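# Lift one staple stick out of its box onto table

## Task

Remove a single stick of staples from the staple box and set it down on the table with its legs pointing downward, far enough away that it touches neither the box's tray nor its sleeve.

## Robot and tools

Robot: two arms, left_arm and right_arm, each a six-joint arm with a two-finger parallel gripper and a wrist camera. Bases in the scene frame: left_arm at (-0.020, +0.258, +0.033) m, yawed slightly (quat_wxyz +1.000, 0, 0, +0.016); right_arm at (-0.009, -0.369, 0) m (quat_wxyz +1.000, 0, 0, -0.019). A camera stand sits behind the arms.

Frames. Scene frame: origin at table-top height, halfway between the nominal bases; +z up, +x forward over the table, left_arm toward +y (arm names do not match image left/right). Reported end_effector_position (m) and end_effector_quat_wxyz for each arm are in that arm's own base frame; fixed cameras and the table use the scene frame. Every motion offset is along the axes of that arm's current Hand target. Gripper axes: fingers point along +z, they open and close along y. end_effector_position is the point between the pads, roughly 1 cm short of the fingertips. Printed poses may be off by a few cm.

Row format (shared by execute_actions and move): 14 numbers, each in [-1, 1], always for both arms: left dx, dy, dz, rx, ry, rz, opening, then the same seven for right. The six pose numbers are an offset (not a pose) from the Hand target held when the action or move began; 1.0 equals 0.6 m or 180 degrees; rx, ry, rz form one rotation vector. Opening is absolute: +1 fully open (0.094 m), -1 shut. Sending 0 for all six pose numbers re-commands the current Hand target; an opening value is always a command, so repeat the present one to keep a gripper unchanged.

execute_actions(actions, cameras): actions is a list of actions; each action is a list of up to 15 rows, one per 1/30 s step, and a short list repeats its final row to fill 15. All rows in an action are measured from the action's starting Hand target, not from the previous row; successive actions add up. cameras: list of names, ["all"], [] or null (null gives images only for an empty actions list). An empty actions list returns full state and images.

move(target, speed, blend, opening_speed, grip_force, blocking, cameras): straight-line path to target, one row or a list of up to 15 rows; every row in the list is an offset from the same starting Hand targets. speed: m/s, 0.002 to 2.9, default 0.25 (rotation up to twice that in rad/s); one value or one per target. blend: corner rounding in m for lists, 0 means stop at each point. opening_speed: rate on the -1..+1 scale per second, at least 0.2; use it to close gently. grip_force: newtons per pad, 10 to 50, one value or one per arm; persists; lower values close slowly. blocking=false returns early while motion continues. Moves stop after 10 s even if short. The result adds a move: line (done, off_target, moving, held, fault, plus limits=paced or limits=held). done means within 10 mm and 2 degrees; it says nothing about contact. Paths do not avoid obstacles or the other arm.

wait(seconds 0 to 10): lets time pass holding commands. stop(): brakes a running move. zoom_image(camera, region [x0, y0, x1, y1] in pixels, at most 504x504) enlarges part of the newest image of cam_high, cam_low, cam_left_wrist or cam_right_wrist (all 672x504). read_manual(section="licences") only returns licence text. finished_scene(scene) ends the current scene; pass its number and call nothing after it in that reply.

Controller behaviour: each step limits commanded orientation to 40 degrees from the measured one. Grippers often rest a few cm off the command because of friction and weight; a fresh command (even all zeros) requests it again, and the remaining gap can be sent as an offset. An arm blocked by contact keeps pushing until you command a target back beyond its gripper. Near the first joint's axis small gripper motions can swing the whole arm; route paths around an arm's own base so its shoulder posture does not flip.

Grip readings: grip_measured uses the opening scale; empty it reads up to ~2.5 mm wide. On a hard part under full squeeze it reads up to ~3 mm under the part's width (some grippers ~1.4 mm over). Force grows about 1 N per 0.001 below first touch and jumps to the force limit near 20 N. To release, command well above grip_measured. grip_effort_nm is motor effort (negative closing), not pad force, with offset and friction residue.

Other result lines: Joint velocities may read "within noise"; Joint torques include gravity and wrap at ±28 N m on joints 1 to 3; Tool commands show current commands. MOTOR HOT appears at 75 °C; at 90 °C that arm folds and idles; at 100 °C it collapses. Holding loads, stretching out or pushing into unreachable poses heats motors.

Avoid: dropping the stick or releasing it while it moves, fast impacts, hard pressing on the box or table, arms or grippers touching each other, gripping the other arm's fingers, strain on a wrist camera cable, anything leaving the table. Loose items may get nudged by brief disturbances, so check images before finishing.

Each tool is called after "Request:" as a command line: name --argument value for each argument, lists and objects as JSON in quotes; but a table of rows of numbers goes row by row, as --pt "numbers of a row", without its own name.

## Session

Request:
execute_actions --actions '[]'

Scene clock: 0.00 s.
left_arm: end_effector_position=(+0.2947, -0.0981, +0.0798) grip_measured=+1.000 grip_effort_nm=n/a end_effector_quat_wxyz=(+0.570, -0.093, +0.816, +0.005) | right_arm: end_effector_position=(+0.2462, +0.1012, +0.0763) grip_measured=+1.000 grip_effort_nm=n/a end_effector_quat_wxyz=(+0.389, +0.149, +0.883, +0.217)
Joint positions: left_arm=[-0.757 1.318 0.19 0.599 -0.805 -0.504 0.094] | right_arm=[0.44 0.732 0.221 -0.138 0.079 0.735 0.094]
Joint velocities: within noise
Joint torques (N m): no reading
Motor temperatures (°C): left_arm=[24 28 28 28 23 23 23] | right_arm=[25 26 26 34 25 26 25]
Heat: left arm: 28 °C; right arm: 34 °C.
Hand target: left_arm +0.2953, -0.0975, +0.0814; +0.571, -0.094, +0.815, +0.007 | right_arm +0.2484, +0.1017, +0.0819; +0.396, +0.148, +0.880, +0.219
Tool commands: left_gripper/opening=+1.0 right_gripper/opening=+1.0

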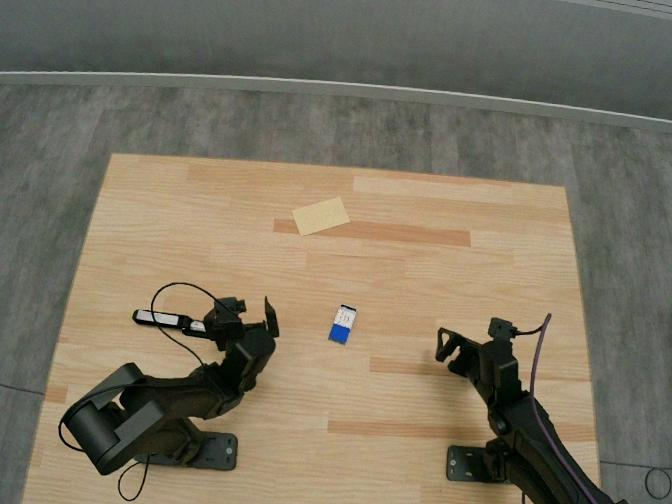

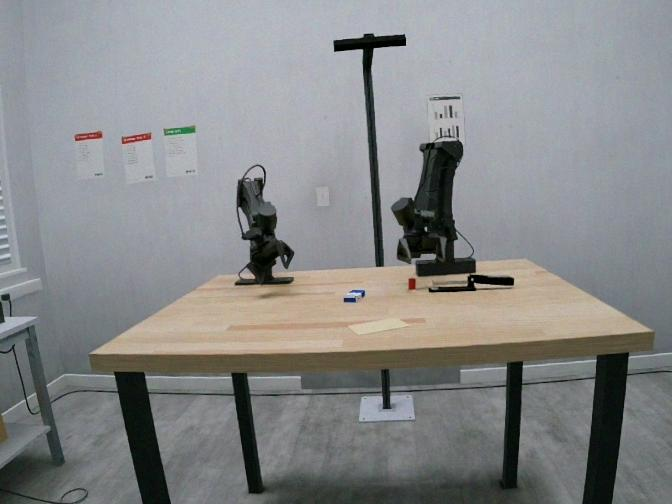

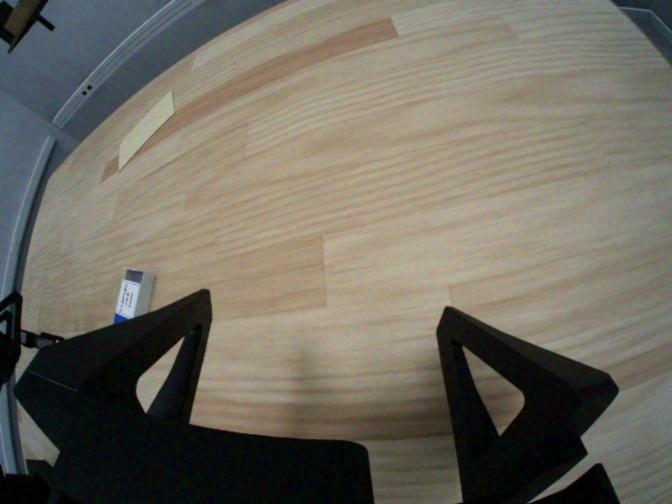

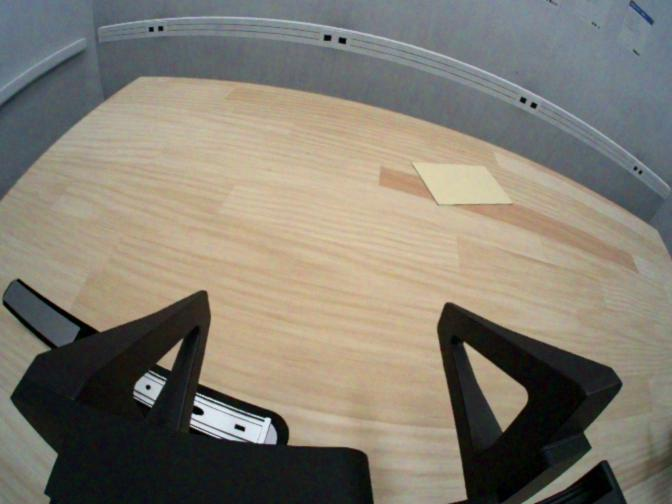

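Request:
zoom_image --camera "cam_high" --region '[300, 280, 390, 360]'

Request:
zoom_image --camera "cam_low" --region '[310, 260, 430, 340]'

Request:
zoom_image --camera "cam_left_wrist" --region '[80, 240, 200, 330]'

Scaled by 5.600 from the camera's 672x504 image, which has a finer 960x720 frame.

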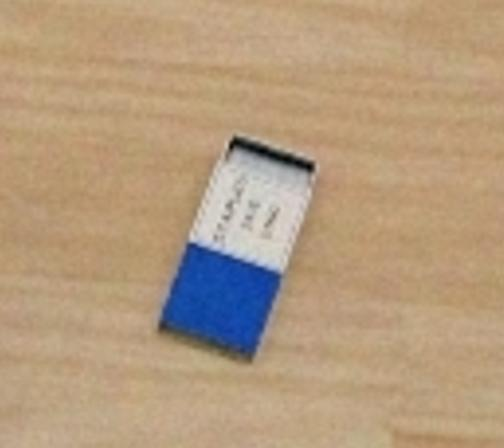

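Scaled by 4.200 from the camera's 672x504 image, which has a finer 960x720 frame.

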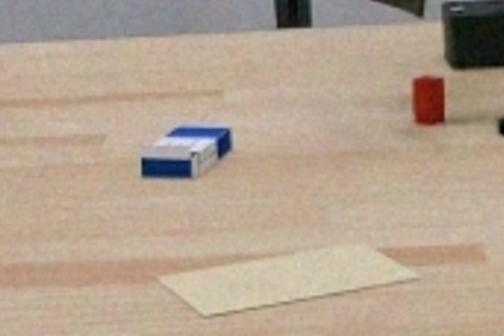

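Scaled by 4.200 from the camera's 672x504 image, which has a finer 960x720 frame.

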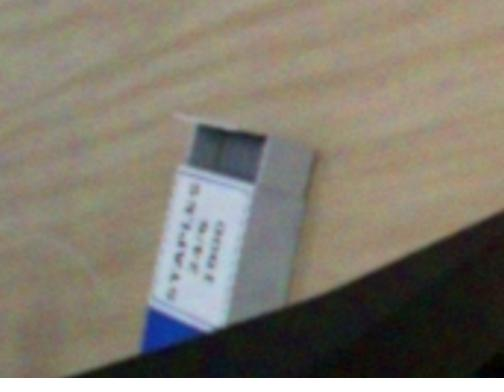

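Request:
move --target '[0,0,0,0,0,0,1,0.041,0.426,-0.015,0.145,0.263,-0.098,1]' --cameras '["all"]'

Scene clock: 38.60 s.
left_arm: end_effector_position=(+0.2947, -0.0981, +0.0798) grip_measured=+1.000 grip_effort_nm=-0.04 end_effector_quat_wxyz=(+0.570, -0.093, +0.816, +0.005) | right_arm: end_effector_position=(+0.2492, +0.3276, +0.1980) grip_measured=+1.000 grip_effort_nm=0.01 end_effector_quat_wxyz=(+0.048, +0.004, +0.997, +0.059)
Joint positions: left_arm=[-0.757 1.318 0.19 0.599 -0.805 -0.504 0.094] | right_arm=[0.92 2.038 2.169 -1.551 0.005 0.929 0.094]
Joint torques (N m): left_arm=[0.01 -3.44 6.3 1.82 -0.25 0] | right_arm=[0.05 -9.52 7.3 0.76 -0.13 -0.07]
Motor temperatures (°C): left_arm=[24 28 28 29 23 23 23] | right_arm=[25 26 29 39 25 26 25]
Heat: left arm: 29 °C; right arm: 39 °C.
Hand target: left_arm +0.2953, -0.0975, +0.0814; +0.571, -0.094, +0.815, +0.007 | right_arm +0.2483, +0.3299, +0.2002; -0.001, +0.000, +1.000, +0.001
Off the commanded pose: left_arm 0.002 m, 0 deg | right_arm 0.003 m, 9 deg.
joint sent to its limit (right arm) — joint 4 (wrist pitch), lower limit. The joint targets are off in orientation, not in position.
move: off_target (right_arm)

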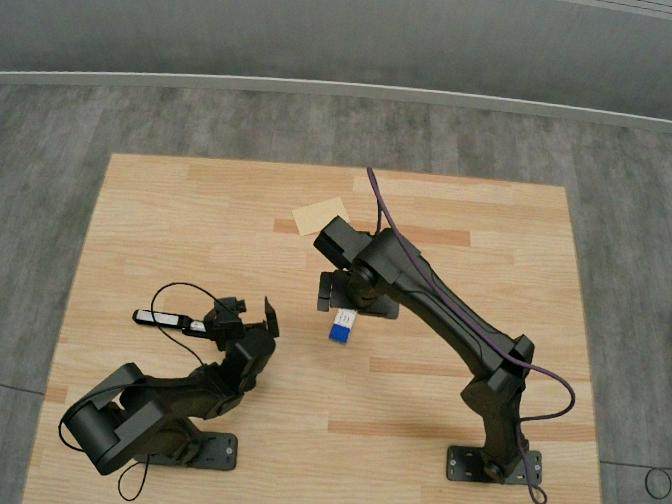

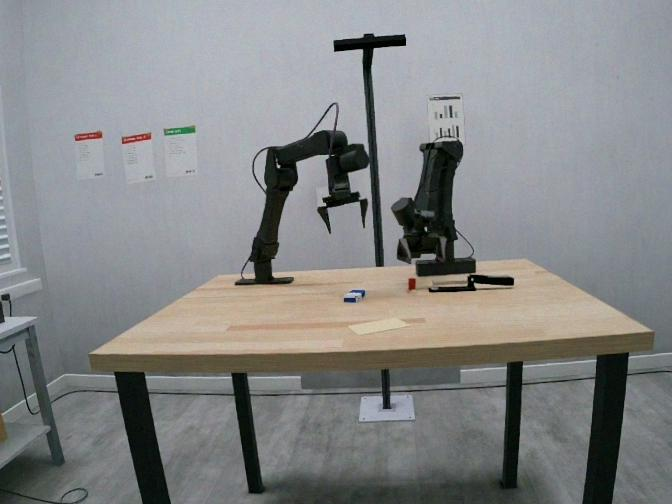

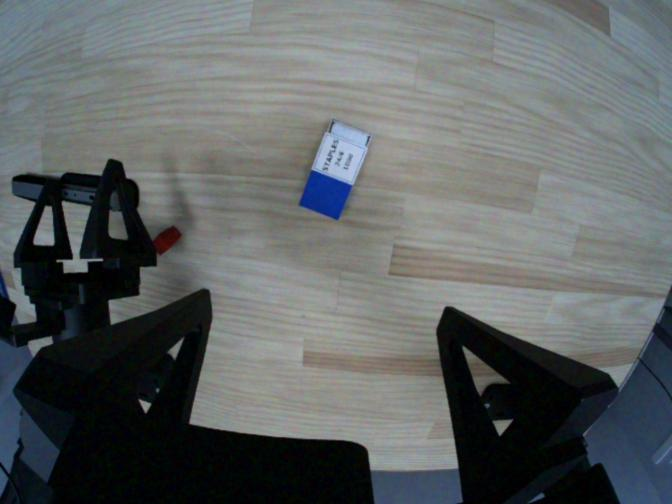

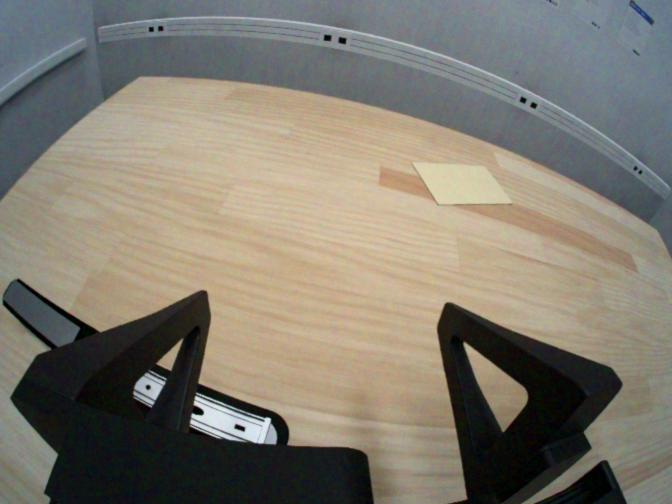

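Request:
move --pt "0 0 0 0 0 0 1 -0.111 0.002 0.2 0 0 0.0756 1" --pt "0.166 -0.275 -0.127 0.115 0.114 0.102 1 -0.111 0.002 0.233 0 0 0.0756 1" --cameras '["all"]'

Scene clock: 83.00 s.
left_arm: end_effector_position=(+0.2174, -0.2804, +0.0309) grip_measured=+1.000 grip_effort_nm=-0.04 end_effector_quat_wxyz=(+0.418, +0.143, +0.895, -0.067) | right_arm: end_effector_position=(+0.3153, +0.3290, +0.0595) grip_measured=+1.000 grip_effort_nm=0.01 end_effector_quat_wxyz=(-0.002, +0.114, +0.993, -0.005)
Joint positions: left_arm=[-1.227 1.62 0.591 0.092 -0.65 -0.69 0.094] | right_arm=[0.806 2.352 2.128 -1.356 0.003 1.035 0.094]
Joint torques (N m): left_arm=[-0.23 -4.83 7.83 1.34 -0.34 -0.17] | right_arm=[0.1 -13.52 5.16 0.67 -0.11 0.1]
Motor temperatures (°C): left_arm=[24 27 28 29 23 22 23] | right_arm=[25 31 28 34 24 25 24]
Heat: left arm: 29 °C; right arm: 34 °C.
Hand target: left_arm +0.2184, -0.2831, +0.0308; +0.418, +0.139, +0.896, -0.064 | right_arm +0.3145, +0.3312, +0.0602; -0.001, +0.119, +0.993, +0.000
Off the commanded pose: left_arm 0.003 m, 1 deg | right_arm 0.002 m, 1 deg.
move: done

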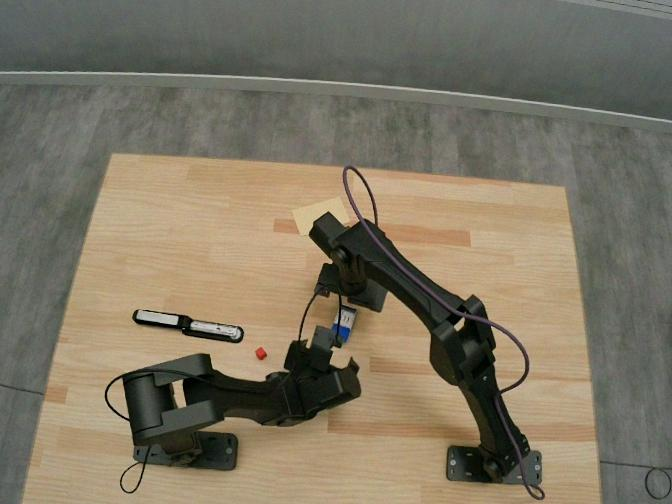

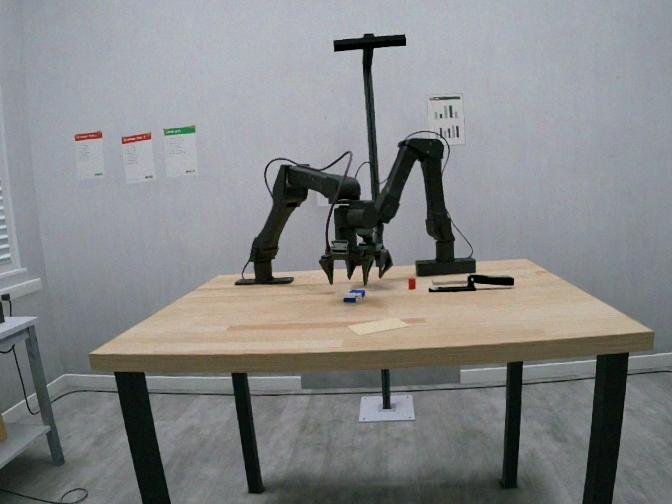

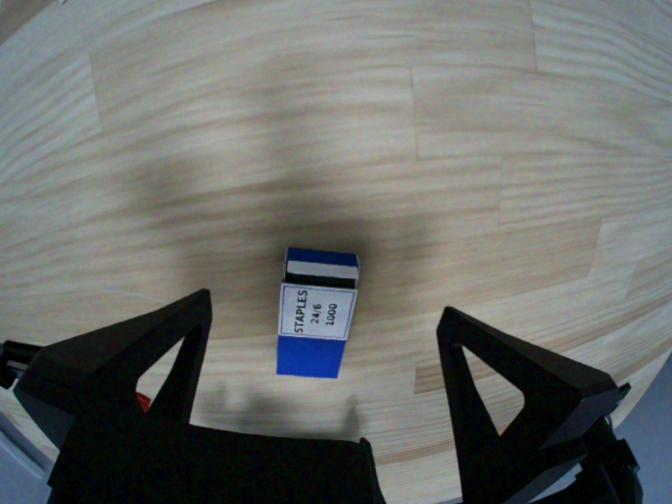

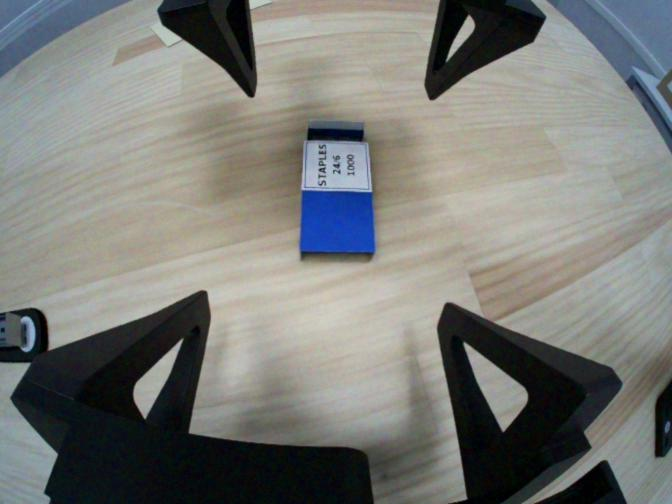

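Request:
zoom_image --camera "cam_left_wrist" --region '[260, 230, 380, 390]'

Request:
zoom_image --camera "cam_right_wrist" --region '[280, 100, 400, 280]'

Scaled by 3.150 from the camera's 672x504 image, which has a finer 960x720 frame.

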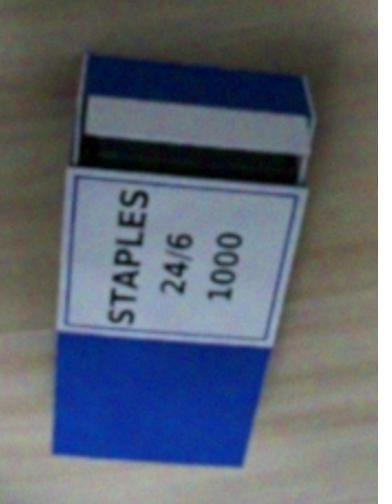

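Scaled by 2.800 from the camera's 672x504 image, which has a finer 960x720 frame.

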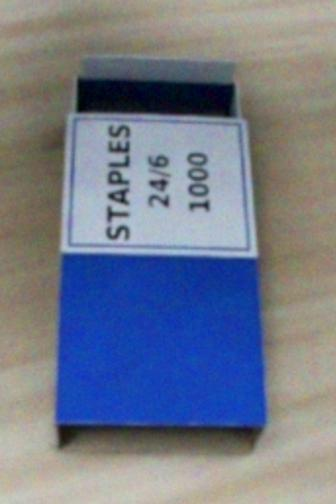

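Request:
move --pt "0 -0.011 0.06 0 0 0 0.3 0.007 0.0035 0.05 0 0 0 0.3" --pt "0 -0.011 0.125 0 0 0 0.3 0.007 0.0035 0.075 0 0 0 0.3" --speed '[0.15,0.06]' --cameras '["all"]'

Scene clock: 104.37 s.
left_arm: end_effector_position=(+0.2716, -0.3093, -0.0060) grip_measured=+0.303 grip_effort_nm=-0.18 end_effector_quat_wxyz=(+0.430, +0.126, +0.891, -0.079) | right_arm: end_effector_position=(+0.3134, +0.3321, +0.0205) grip_measured=+0.302 grip_effort_nm=-0.08 end_effector_quat_wxyz=(+0.002, +0.116, +0.993, +0.001)
Joint positions: left_arm=[-1.096 1.918 0.7 0.385 -0.582 -0.585 0.061] | right_arm=[0.813 2.352 1.973 -1.188 0.003 1.045 0.061]
Joint torques (N m): left_arm=[0.49 -5.78 6.09 1.46 -0.09 0.17] | right_arm=[0.4 -12.23 5.31 0.69 -0.09 0.11]
Heat: left arm: 29 °C; right arm: 34 °C.
Hand target: left_arm +0.2711, -0.3068, -0.0175; +0.417, +0.139, +0.896, -0.065 | right_arm +0.3109, +0.3343, +0.0152; -0.001, +0.119, +0.993, +0.001
Off the commanded pose: left_arm 0.012 m, 3 deg | right_arm 0.006 m, 0 deg.
move: off_target (left_arm)

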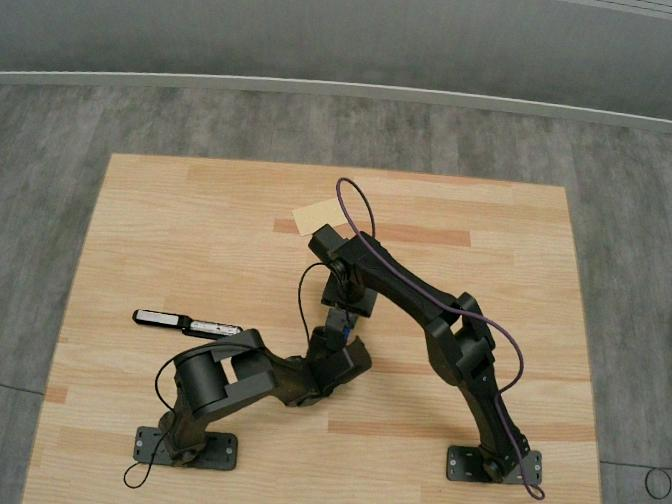

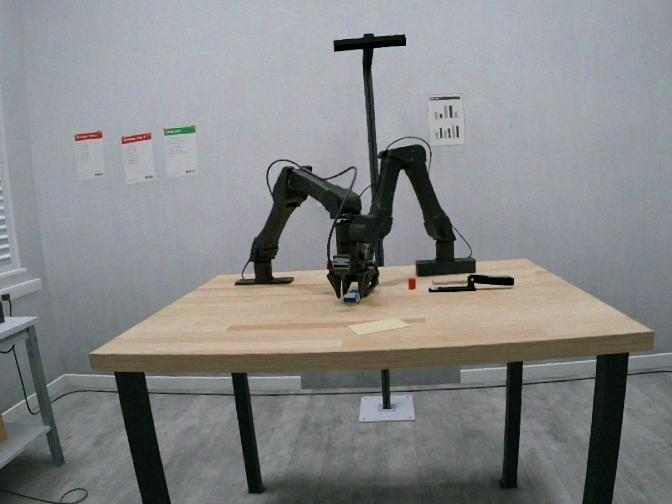

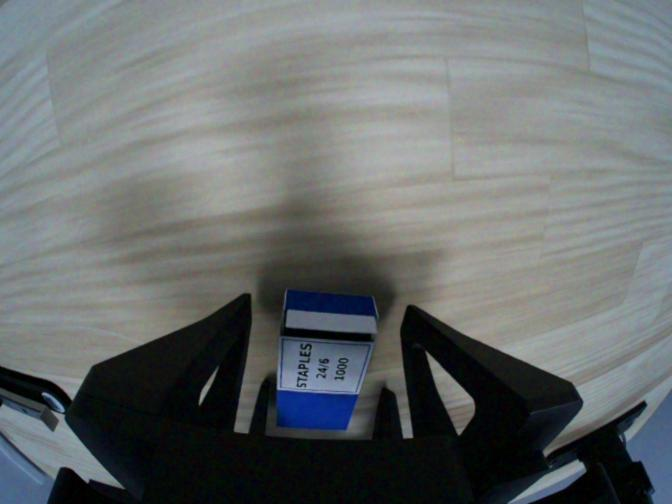

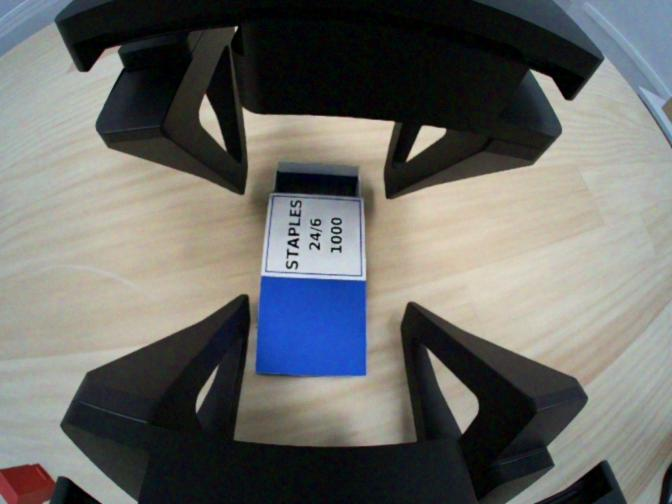

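Request:
move --pt "-0.013 0.0065 -0.011 0 0 0 0.3 0 -0.002 -0.005 0 0 0 0.3" --pt "-0.013 0.0065 -0.011 0 0 0 -0.36 0 -0.002 -0.005 0 0 0 -0.32" --speed 0.06 --opening_speed 0.3 --grip_force '[20,15]' --cameras '["all"]'

Scene clock: 114.40 s.
left_arm: end_effector_position=(+0.2727, -0.3090, -0.0063) grip_measured=-0.171 grip_effort_nm=-0.50 end_effector_quat_wxyz=(+0.426, +0.130, +0.892, -0.080) | right_arm: end_effector_position=(+0.3127, +0.3314, +0.0205) grip_measured=-0.219 grip_effort_nm=-0.35 end_effector_quat_wxyz=(+0.001, +0.116, +0.993, -0.001)
Joint positions: left_arm=[-1.087 1.916 0.7 0.384 -0.567 -0.574 0.039] | right_arm=[0.813 2.352 1.973 -1.191 0.003 1.045 0.037]
Joint torques (N m): left_arm=[0.57 -9.44 5.57 1.15 -0.16 0.16] | right_arm=[0.01 -12.83 5.27 0.66 -0.09 0.06]
Heat: left arm: 28 °C; right arm: 35 °C.
Hand target: left_arm +0.2722, -0.3031, -0.0073; +0.417, +0.139, +0.896, -0.065 | right_arm +0.3106, +0.3331, +0.0182; -0.001, +0.119, +0.993, +0.001
Off the commanded pose: left_arm 0.006 m, 2 deg | right_arm 0.004 m, 0 deg.
grip_force (N): 20, 15
move: done

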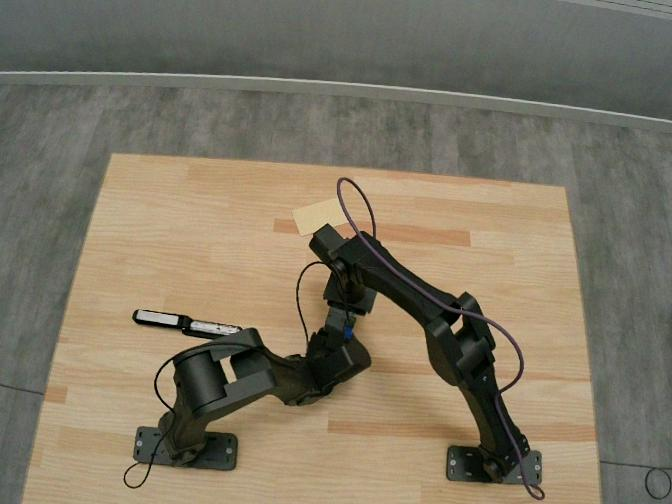

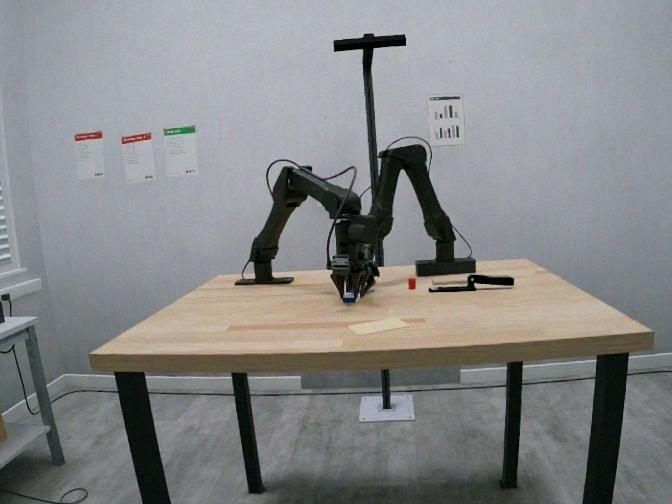

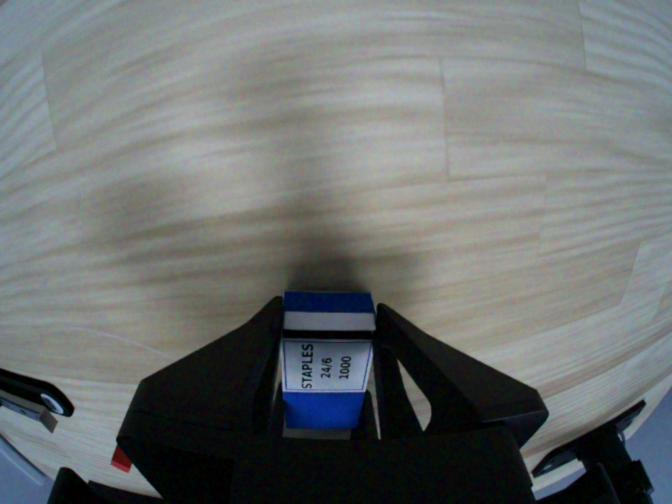

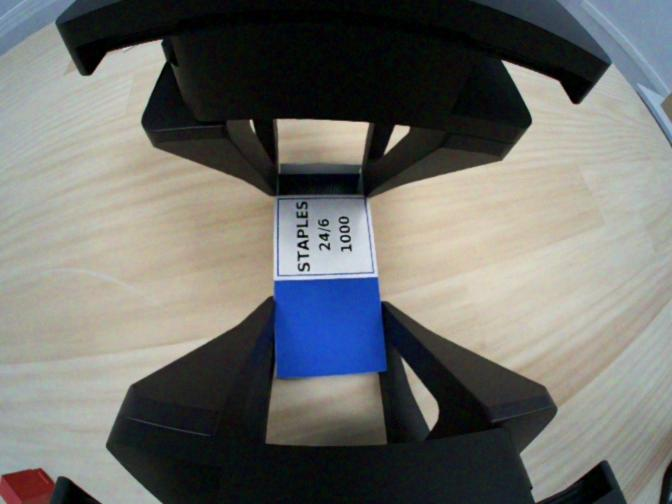

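Request:
move --target '[0,0,0,0,0,0,-0.36,-0.1,0,-0.003,0,0,0,-0.36]' --speed 0.06 --cameras '["cam_left_wrist","cam_right_wrist"]'

Scene clock: 118.93 s.
left_arm: end_effector_position=(+0.2727, -0.3090, -0.0063) grip_measured=-0.173 grip_effort_nm=-0.51 end_effector_quat_wxyz=(+0.426, +0.130, +0.892, -0.080) | right_arm: end_effector_position=(+0.3679, +0.3198, +0.0213) grip_measured=-0.221 grip_effort_nm=-0.37 end_effector_quat_wxyz=(+0.002, +0.121, +0.993, +0.006)
Joint positions: left_arm=[-1.087 1.916 0.7 0.384 -0.567 -0.574 0.039] | right_arm=[0.712 2.508 2.256 -1.308 -0.005 0.955 0.037]
Joint torques (N m): left_arm=[0.55 -9.43 5.56 1.15 -0.16 0.16] | right_arm=[-0.21 -12.49 7.65 0.41 0.03 -0.09]
Heat: left arm: 28 °C; right arm: 35 °C.
Hand target: left_arm +0.2722, -0.3031, -0.0073; +0.417, +0.139, +0.896, -0.065 | right_arm +0.3690, +0.3190, +0.0200; -0.001, +0.119, +0.993, +0.001
Off the commanded pose: left_arm 0.006 m, 2 deg | right_arm 0.002 m, 1 deg.
grip_force (N): 20, 15
move: done
Images, in order (width x height): cam_left_wrist 672x504, cam_right_wrist 672x504.

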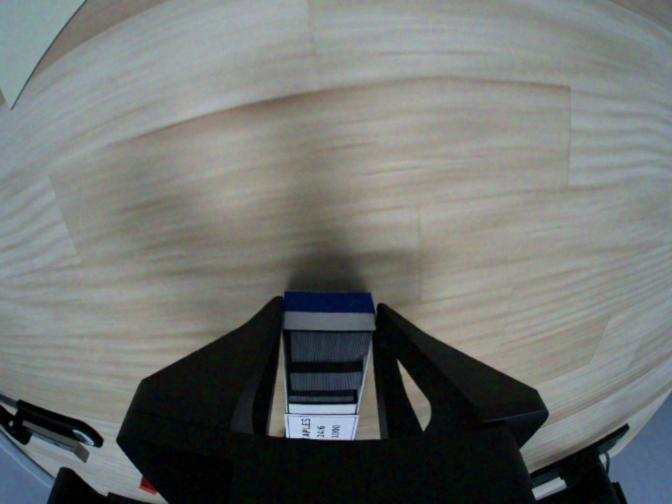

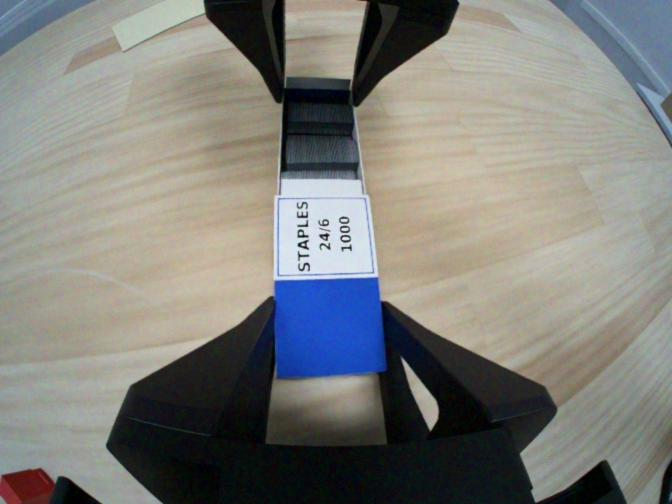

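Request:
zoom_image --camera "cam_left_wrist" --region '[260, 280, 400, 440]'

Request:
zoom_image --camera "cam_right_wrist" --region '[250, 70, 390, 210]'

Scaled by 3.150 from the camera's 672x504 image, which has a finer 960x720 frame.

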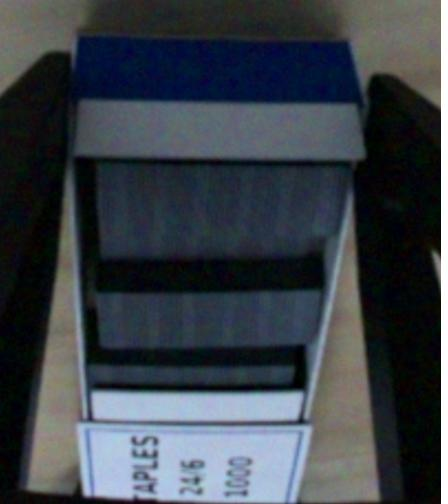

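Scaled by 3.600 from the camera's 672x504 image, which has a finer 960x720 frame.

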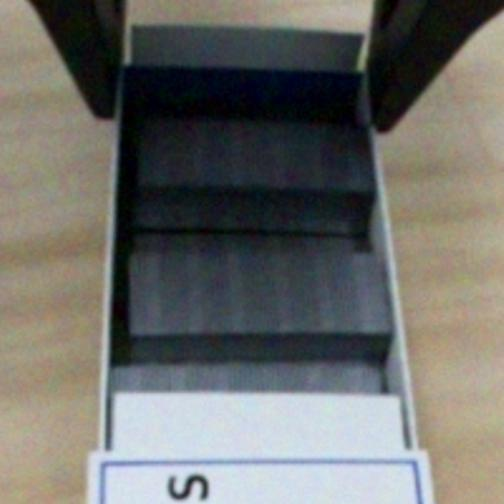

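Request:
move --target '[0,0,0,0,0,0,-0.36,-0.075,0,-0.003,0,0,0,-0.36]' --speed 0.06 --cameras '["cam_left_wrist","cam_right_wrist"]'

Request:
zoom_image --camera "cam_left_wrist" --region '[260, 270, 410, 440]'

Request:
zoom_image --camera "cam_right_wrist" --region '[250, 20, 390, 210]'

Scene clock: 134.17 s.
left_arm: end_effector_position=(+0.2727, -0.3090, -0.0063) grip_measured=-0.173 grip_effort_nm=-0.51 end_effector_quat_wxyz=(+0.426, +0.130, +0.892, -0.080) | right_arm: end_effector_position=(+0.4120, +0.3089, +0.0235) grip_measured=-0.221 grip_effort_nm=-0.37 end_effector_quat_wxyz=(+0.004, +0.121, +0.993, +0.007)
Joint positions: left_arm=[-1.087 1.916 0.7 0.384 -0.567 -0.574 0.039] | right_arm=[0.64 2.768 2.764 -1.551 -0.005 0.883 0.037]
Joint torques (N m): left_arm=[0.57 -9.43 5.55 1.15 -0.16 0.16] | right_arm=[-0.06 -13.37 7.65 0.53 -0.01 -0.07]
Heat: left arm: 29 °C; right arm: 35 °C.
Hand target: left_arm +0.2722, -0.3031, -0.0073; +0.417, +0.139, +0.896, -0.065 | right_arm +0.4126, +0.3084, +0.0217; -0.001, +0.119, +0.993, +0.001
Off the commanded pose: left_arm 0.006 m, 2 deg | right_arm 0.002 m, 1 deg.
joint sent to its limit (right arm) — joint 4 (wrist pitch), lower limit. The joint targets still meet the commanded pose.
grip_force (N): 20, 15
move: done
Images, in order (width x height): cam_left_wrist 672x504, cam_right_wrist 672x504.

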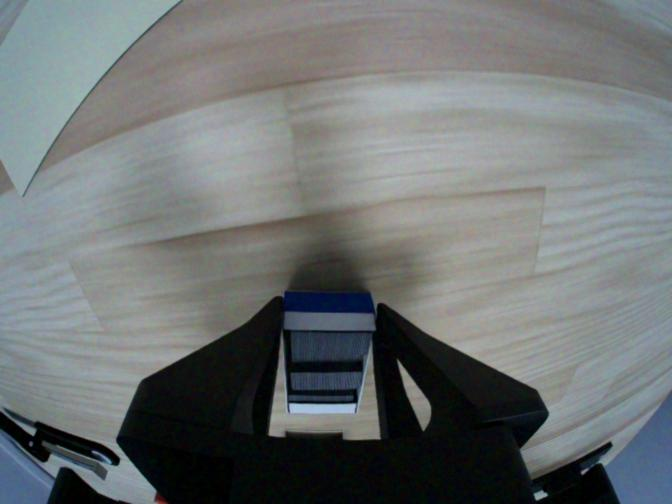

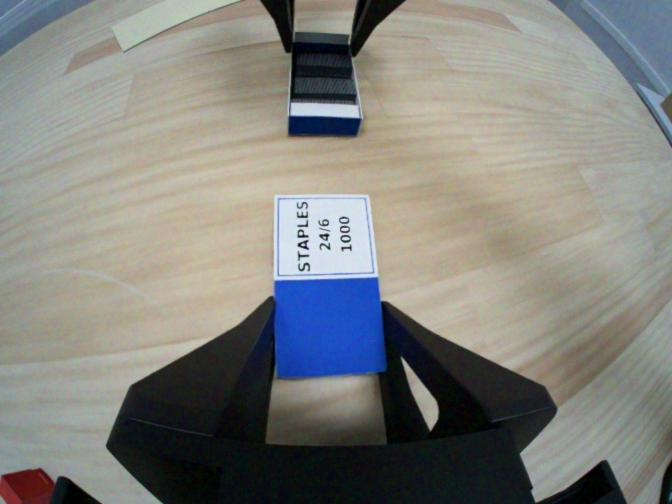

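Scaled by 2.965 from the camera's 672x504 image, which has a finer 960x720 frame.

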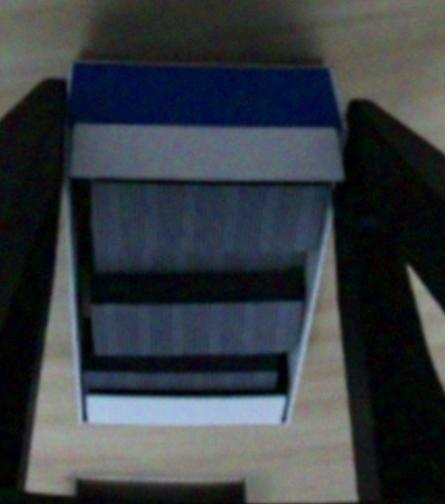

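Scaled by 2.653 from the camera's 672x504 image, which has a finer 960x720 frame.

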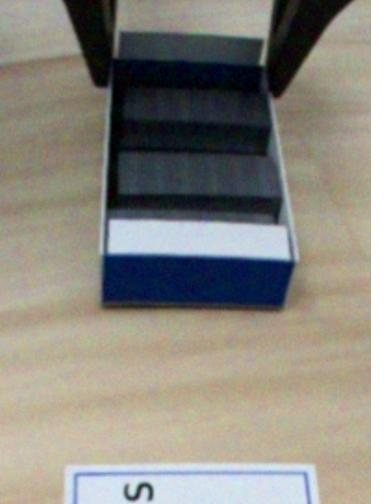

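Request:
move --pt "0 0 0 0 0 0 -0.36 0 0 0.009 0 0 0 -0.36" --pt "0 0 0 0 0 0 0.3 0 0 0.009 0 0 0 0.3" --pt "0 0 -0.18 0 0 0 0.3 0 0 -0.1 0 0 0 0.3" --pt "0 0 -0.2 0 0 0 0.3 0.05 0 -0.2 0 0 0 0.3" --speed '[0.03,0.05,0.1,0.2]' --opening_speed 0.5 --cameras '["all"]'

Request:
zoom_image --camera "cam_left_wrist" --region '[240, 200, 420, 380]'

Scene clock: 147.53 s.
left_arm: end_effector_position=(+0.1833, -0.2742, +0.0597) grip_measured=+0.297 grip_effort_nm=0.11 end_effector_quat_wxyz=(+0.407, +0.149, +0.899, -0.059) | right_arm: end_effector_position=(+0.3845, +0.3190, +0.1354) grip_measured=+0.298 grip_effort_nm=0.11 end_effector_quat_wxyz=(+0.057, +0.111, +0.990, +0.063)
Joint positions: left_arm=[-1.346 1.479 0.643 -0.212 -0.703 -0.822 0.061] | right_arm=[0.689 2.457 2.611 -1.555 -0.005 0.913 0.061]
Joint torques (N m): left_arm=[-0.43 -7.27 7.65 1.19 -0.49 -0.16] | right_arm=[-0.28 -14.49 5.35 0.86 -0.01 0.12]
Motor temperatures (°C): left_arm=[24 30 28 27 23 22 23] | right_arm=[24 36 28 32 24 25 24]
Heat: left arm: 30 °C; right arm: 36 °C.
Hand target: left_arm +0.1846, -0.2753, +0.0699; +0.417, +0.139, +0.896, -0.065 | right_arm +0.3837, +0.3154, +0.1416; -0.001, +0.119, +0.993, +0.001
Off the commanded pose: left_arm 0.010 m, 2 deg | right_arm 0.007 m, 10 deg.
joint sent to its limit (right arm) — joint 4 (wrist pitch), lower limit. The joint targets are off in orientation, not in position.
grip_force (N): 20, 15
move: off_target (right_arm)

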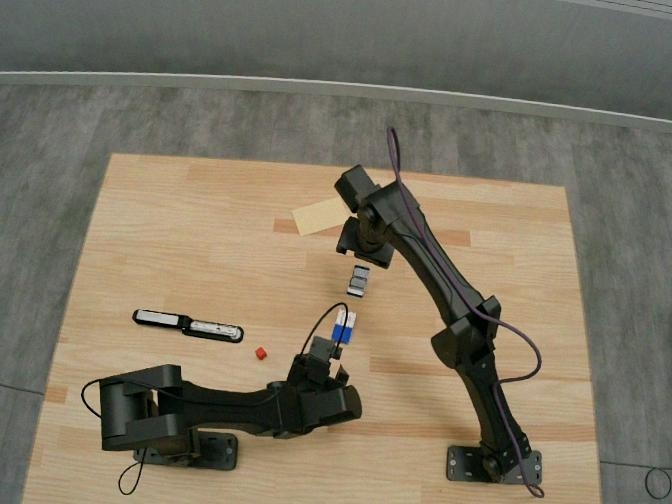

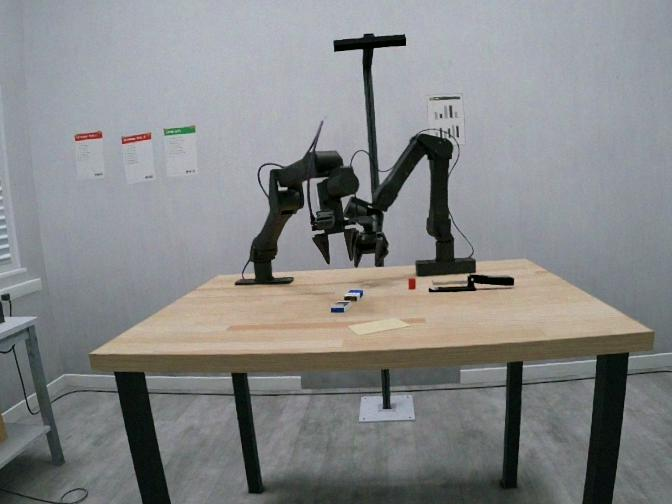

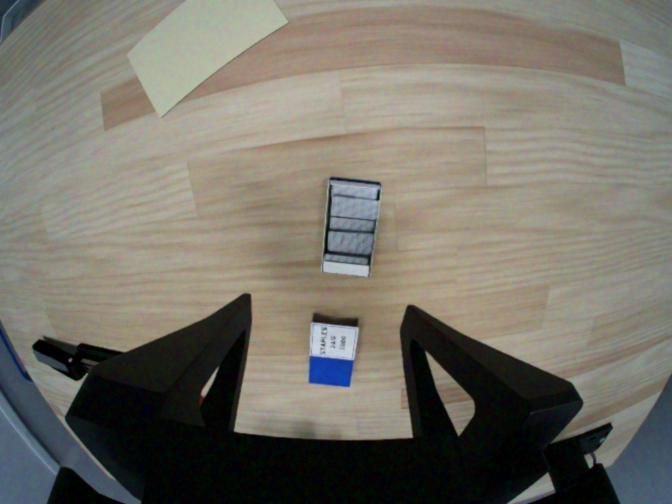

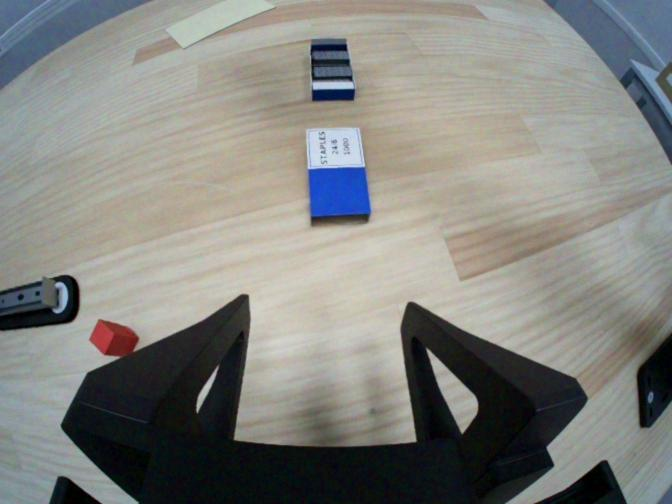

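Scaled by 2.800 from the camera's 672x504 image, which has a finer 960x720 frame.

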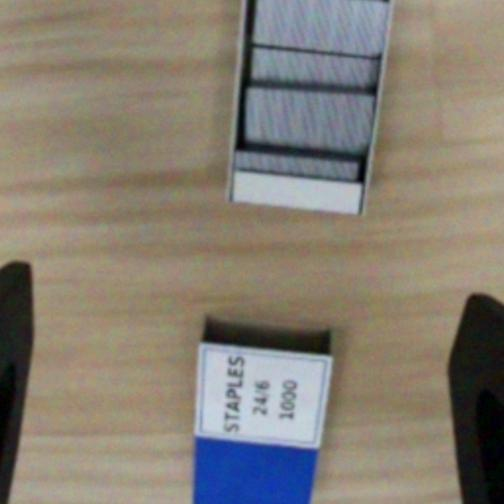

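Request:
zoom_image --camera "cam_left_wrist" --region '[300, 165, 410, 285]'

Scaled by 4.200 from the camera's 672x504 image, which has a finer 960x720 frame.

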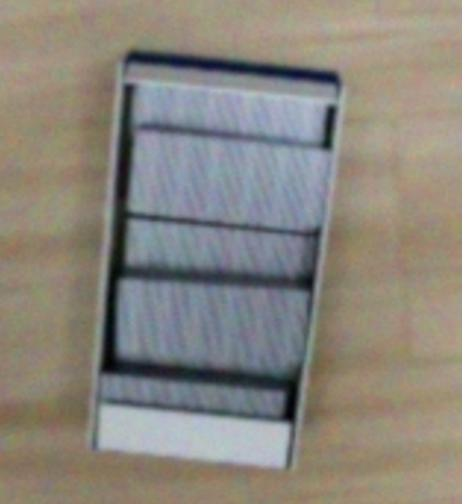

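Request:
move --target '[0,0,0,0,0,0,0.3,0.013,0,0.083,0,0,-0.5,-0.55]' --grip_force '[20,50]' --cameras '["cam_left_wrist","cam_right_wrist"]'

Request:
zoom_image --camera "cam_left_wrist" --region '[240, 200, 420, 380]'

Scene clock: 173.97 s.
left_arm: end_effector_position=(+0.1833, -0.2741, +0.0597) grip_measured=+0.297 grip_effort_nm=0.11 end_effector_quat_wxyz=(+0.407, +0.149, +0.899, -0.058) | right_arm: end_effector_position=(+0.3795, +0.3179, +0.1009) grip_measured=-0.548 grip_effort_nm=-0.08 end_effector_quat_wxyz=(+0.042, -0.612, +0.789, +0.006)
Joint positions: left_arm=[-1.346 1.479 0.643 -0.213 -0.703 -0.822 0.061] | right_arm=[0.692 2.515 2.586 -1.556 -0.008 -0.627 0.021]
Joint torques (N m): left_arm=[-0.43 -7.27 7.65 1.19 -0.48 -0.16] | right_arm=[0.39 -12.53 5.18 0.71 0.01 -0.11]
Heat: left arm: 29 °C; right arm: 35 °C.
Hand target: left_arm +0.1846, -0.2753, +0.0699; +0.417, +0.139, +0.896, -0.064 | right_arm +0.3760, +0.3172, +0.0920; +0.000, -0.618, +0.786, +0.001
Off the commanded pose: left_arm 0.010 m, 2 deg | right_arm 0.010 m, 5 deg.
joint sent to its limit (right arm) — joint 4 (wrist pitch), lower limit. The joint targets are off in orientation, not in position.
grip_force (N): 20, 50
move: off_target (right_arm)
Images, in order (width x height): cam_left_wrist 672x504, cam_right_wrist 672x504.

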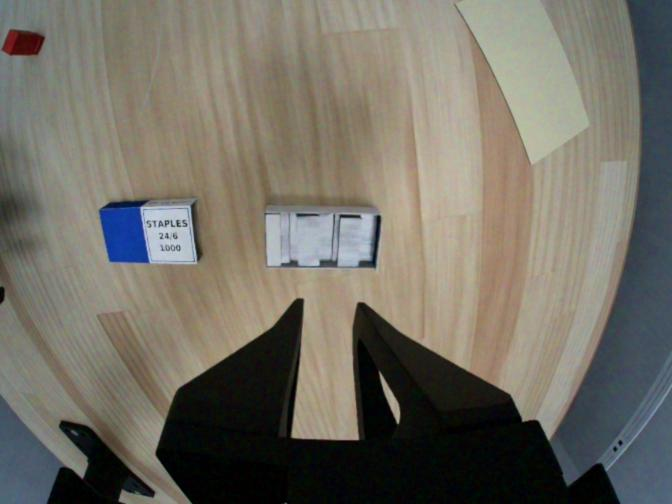

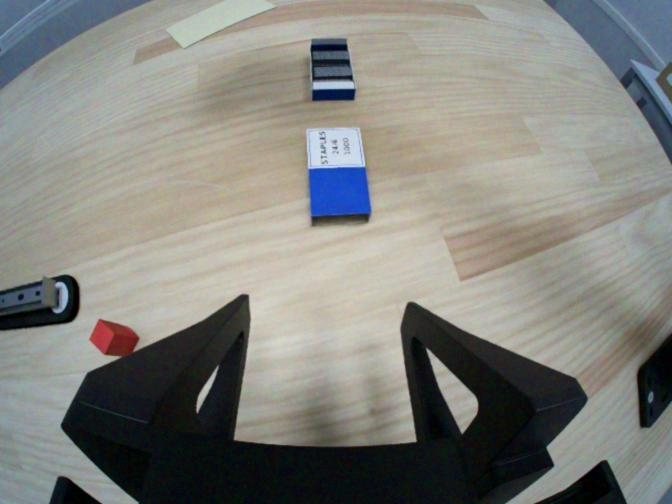

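Scaled by 2.800 from the camera's 672x504 image, which has a finer 960x720 frame.

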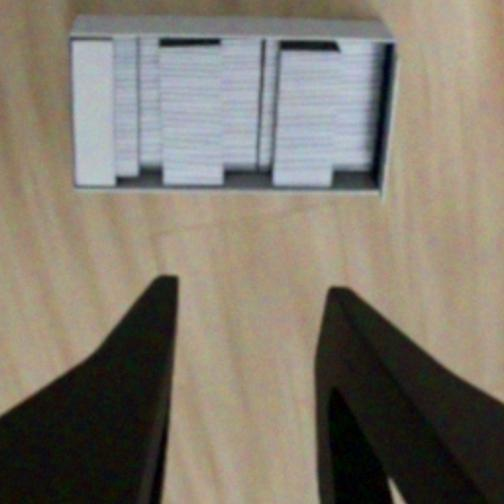

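Request:
move --target '[0,0,0,0,0,0,0.3,-0.003,0.006,0.07,0,0,0,-0.6]' --speed 0.15 --cameras '["cam_left_wrist"]'

Request:
zoom_image --camera "cam_left_wrist" --region '[240, 200, 420, 380]'

Scene clock: 186.73 s.
left_arm: end_effector_position=(+0.1833, -0.2741, +0.0597) grip_measured=+0.297 grip_effort_nm=0.11 end_effector_quat_wxyz=(+0.407, +0.149, +0.899, -0.058) | right_arm: end_effector_position=(+0.3723, +0.3171, +0.0541) grip_measured=-0.598 grip_effort_nm=-0.08 end_effector_quat_wxyz=(-0.002, -0.616, +0.787, +0.004)
Joint positions: left_arm=[-1.346 1.479 0.643 -0.213 -0.703 -0.822 0.061] | right_arm=[0.701 2.564 2.491 -1.5 -0.008 -0.627 0.019]
Joint torques (N m): left_arm=[-0.43 -7.25 7.65 1.19 -0.48 -0.16] | right_arm=[0.54 -13.19 5.44 0.72 0.02 -0.04]
Heat: left arm: 29 °C; right arm: 36 °C.
Hand target: left_arm +0.1846, -0.2753, +0.0699; +0.417, +0.139, +0.896, -0.064 | right_arm +0.3729, +0.3198, +0.0499; +0.000, -0.618, +0.786, +0.001
Off the commanded pose: left_arm 0.010 m, 2 deg | right_arm 0.005 m, 0 deg.
grip_force (N): 20, 50
move: done
Images, in order (width x height): cam_left_wrist 672x504.

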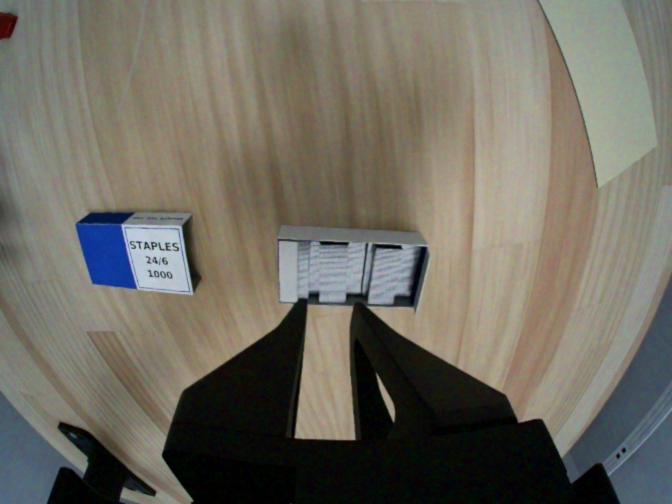

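Scaled by 2.800 from the camera's 672x504 image, which has a finer 960x720 frame.

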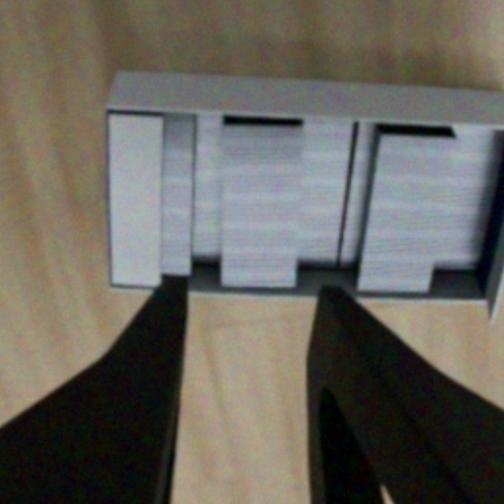

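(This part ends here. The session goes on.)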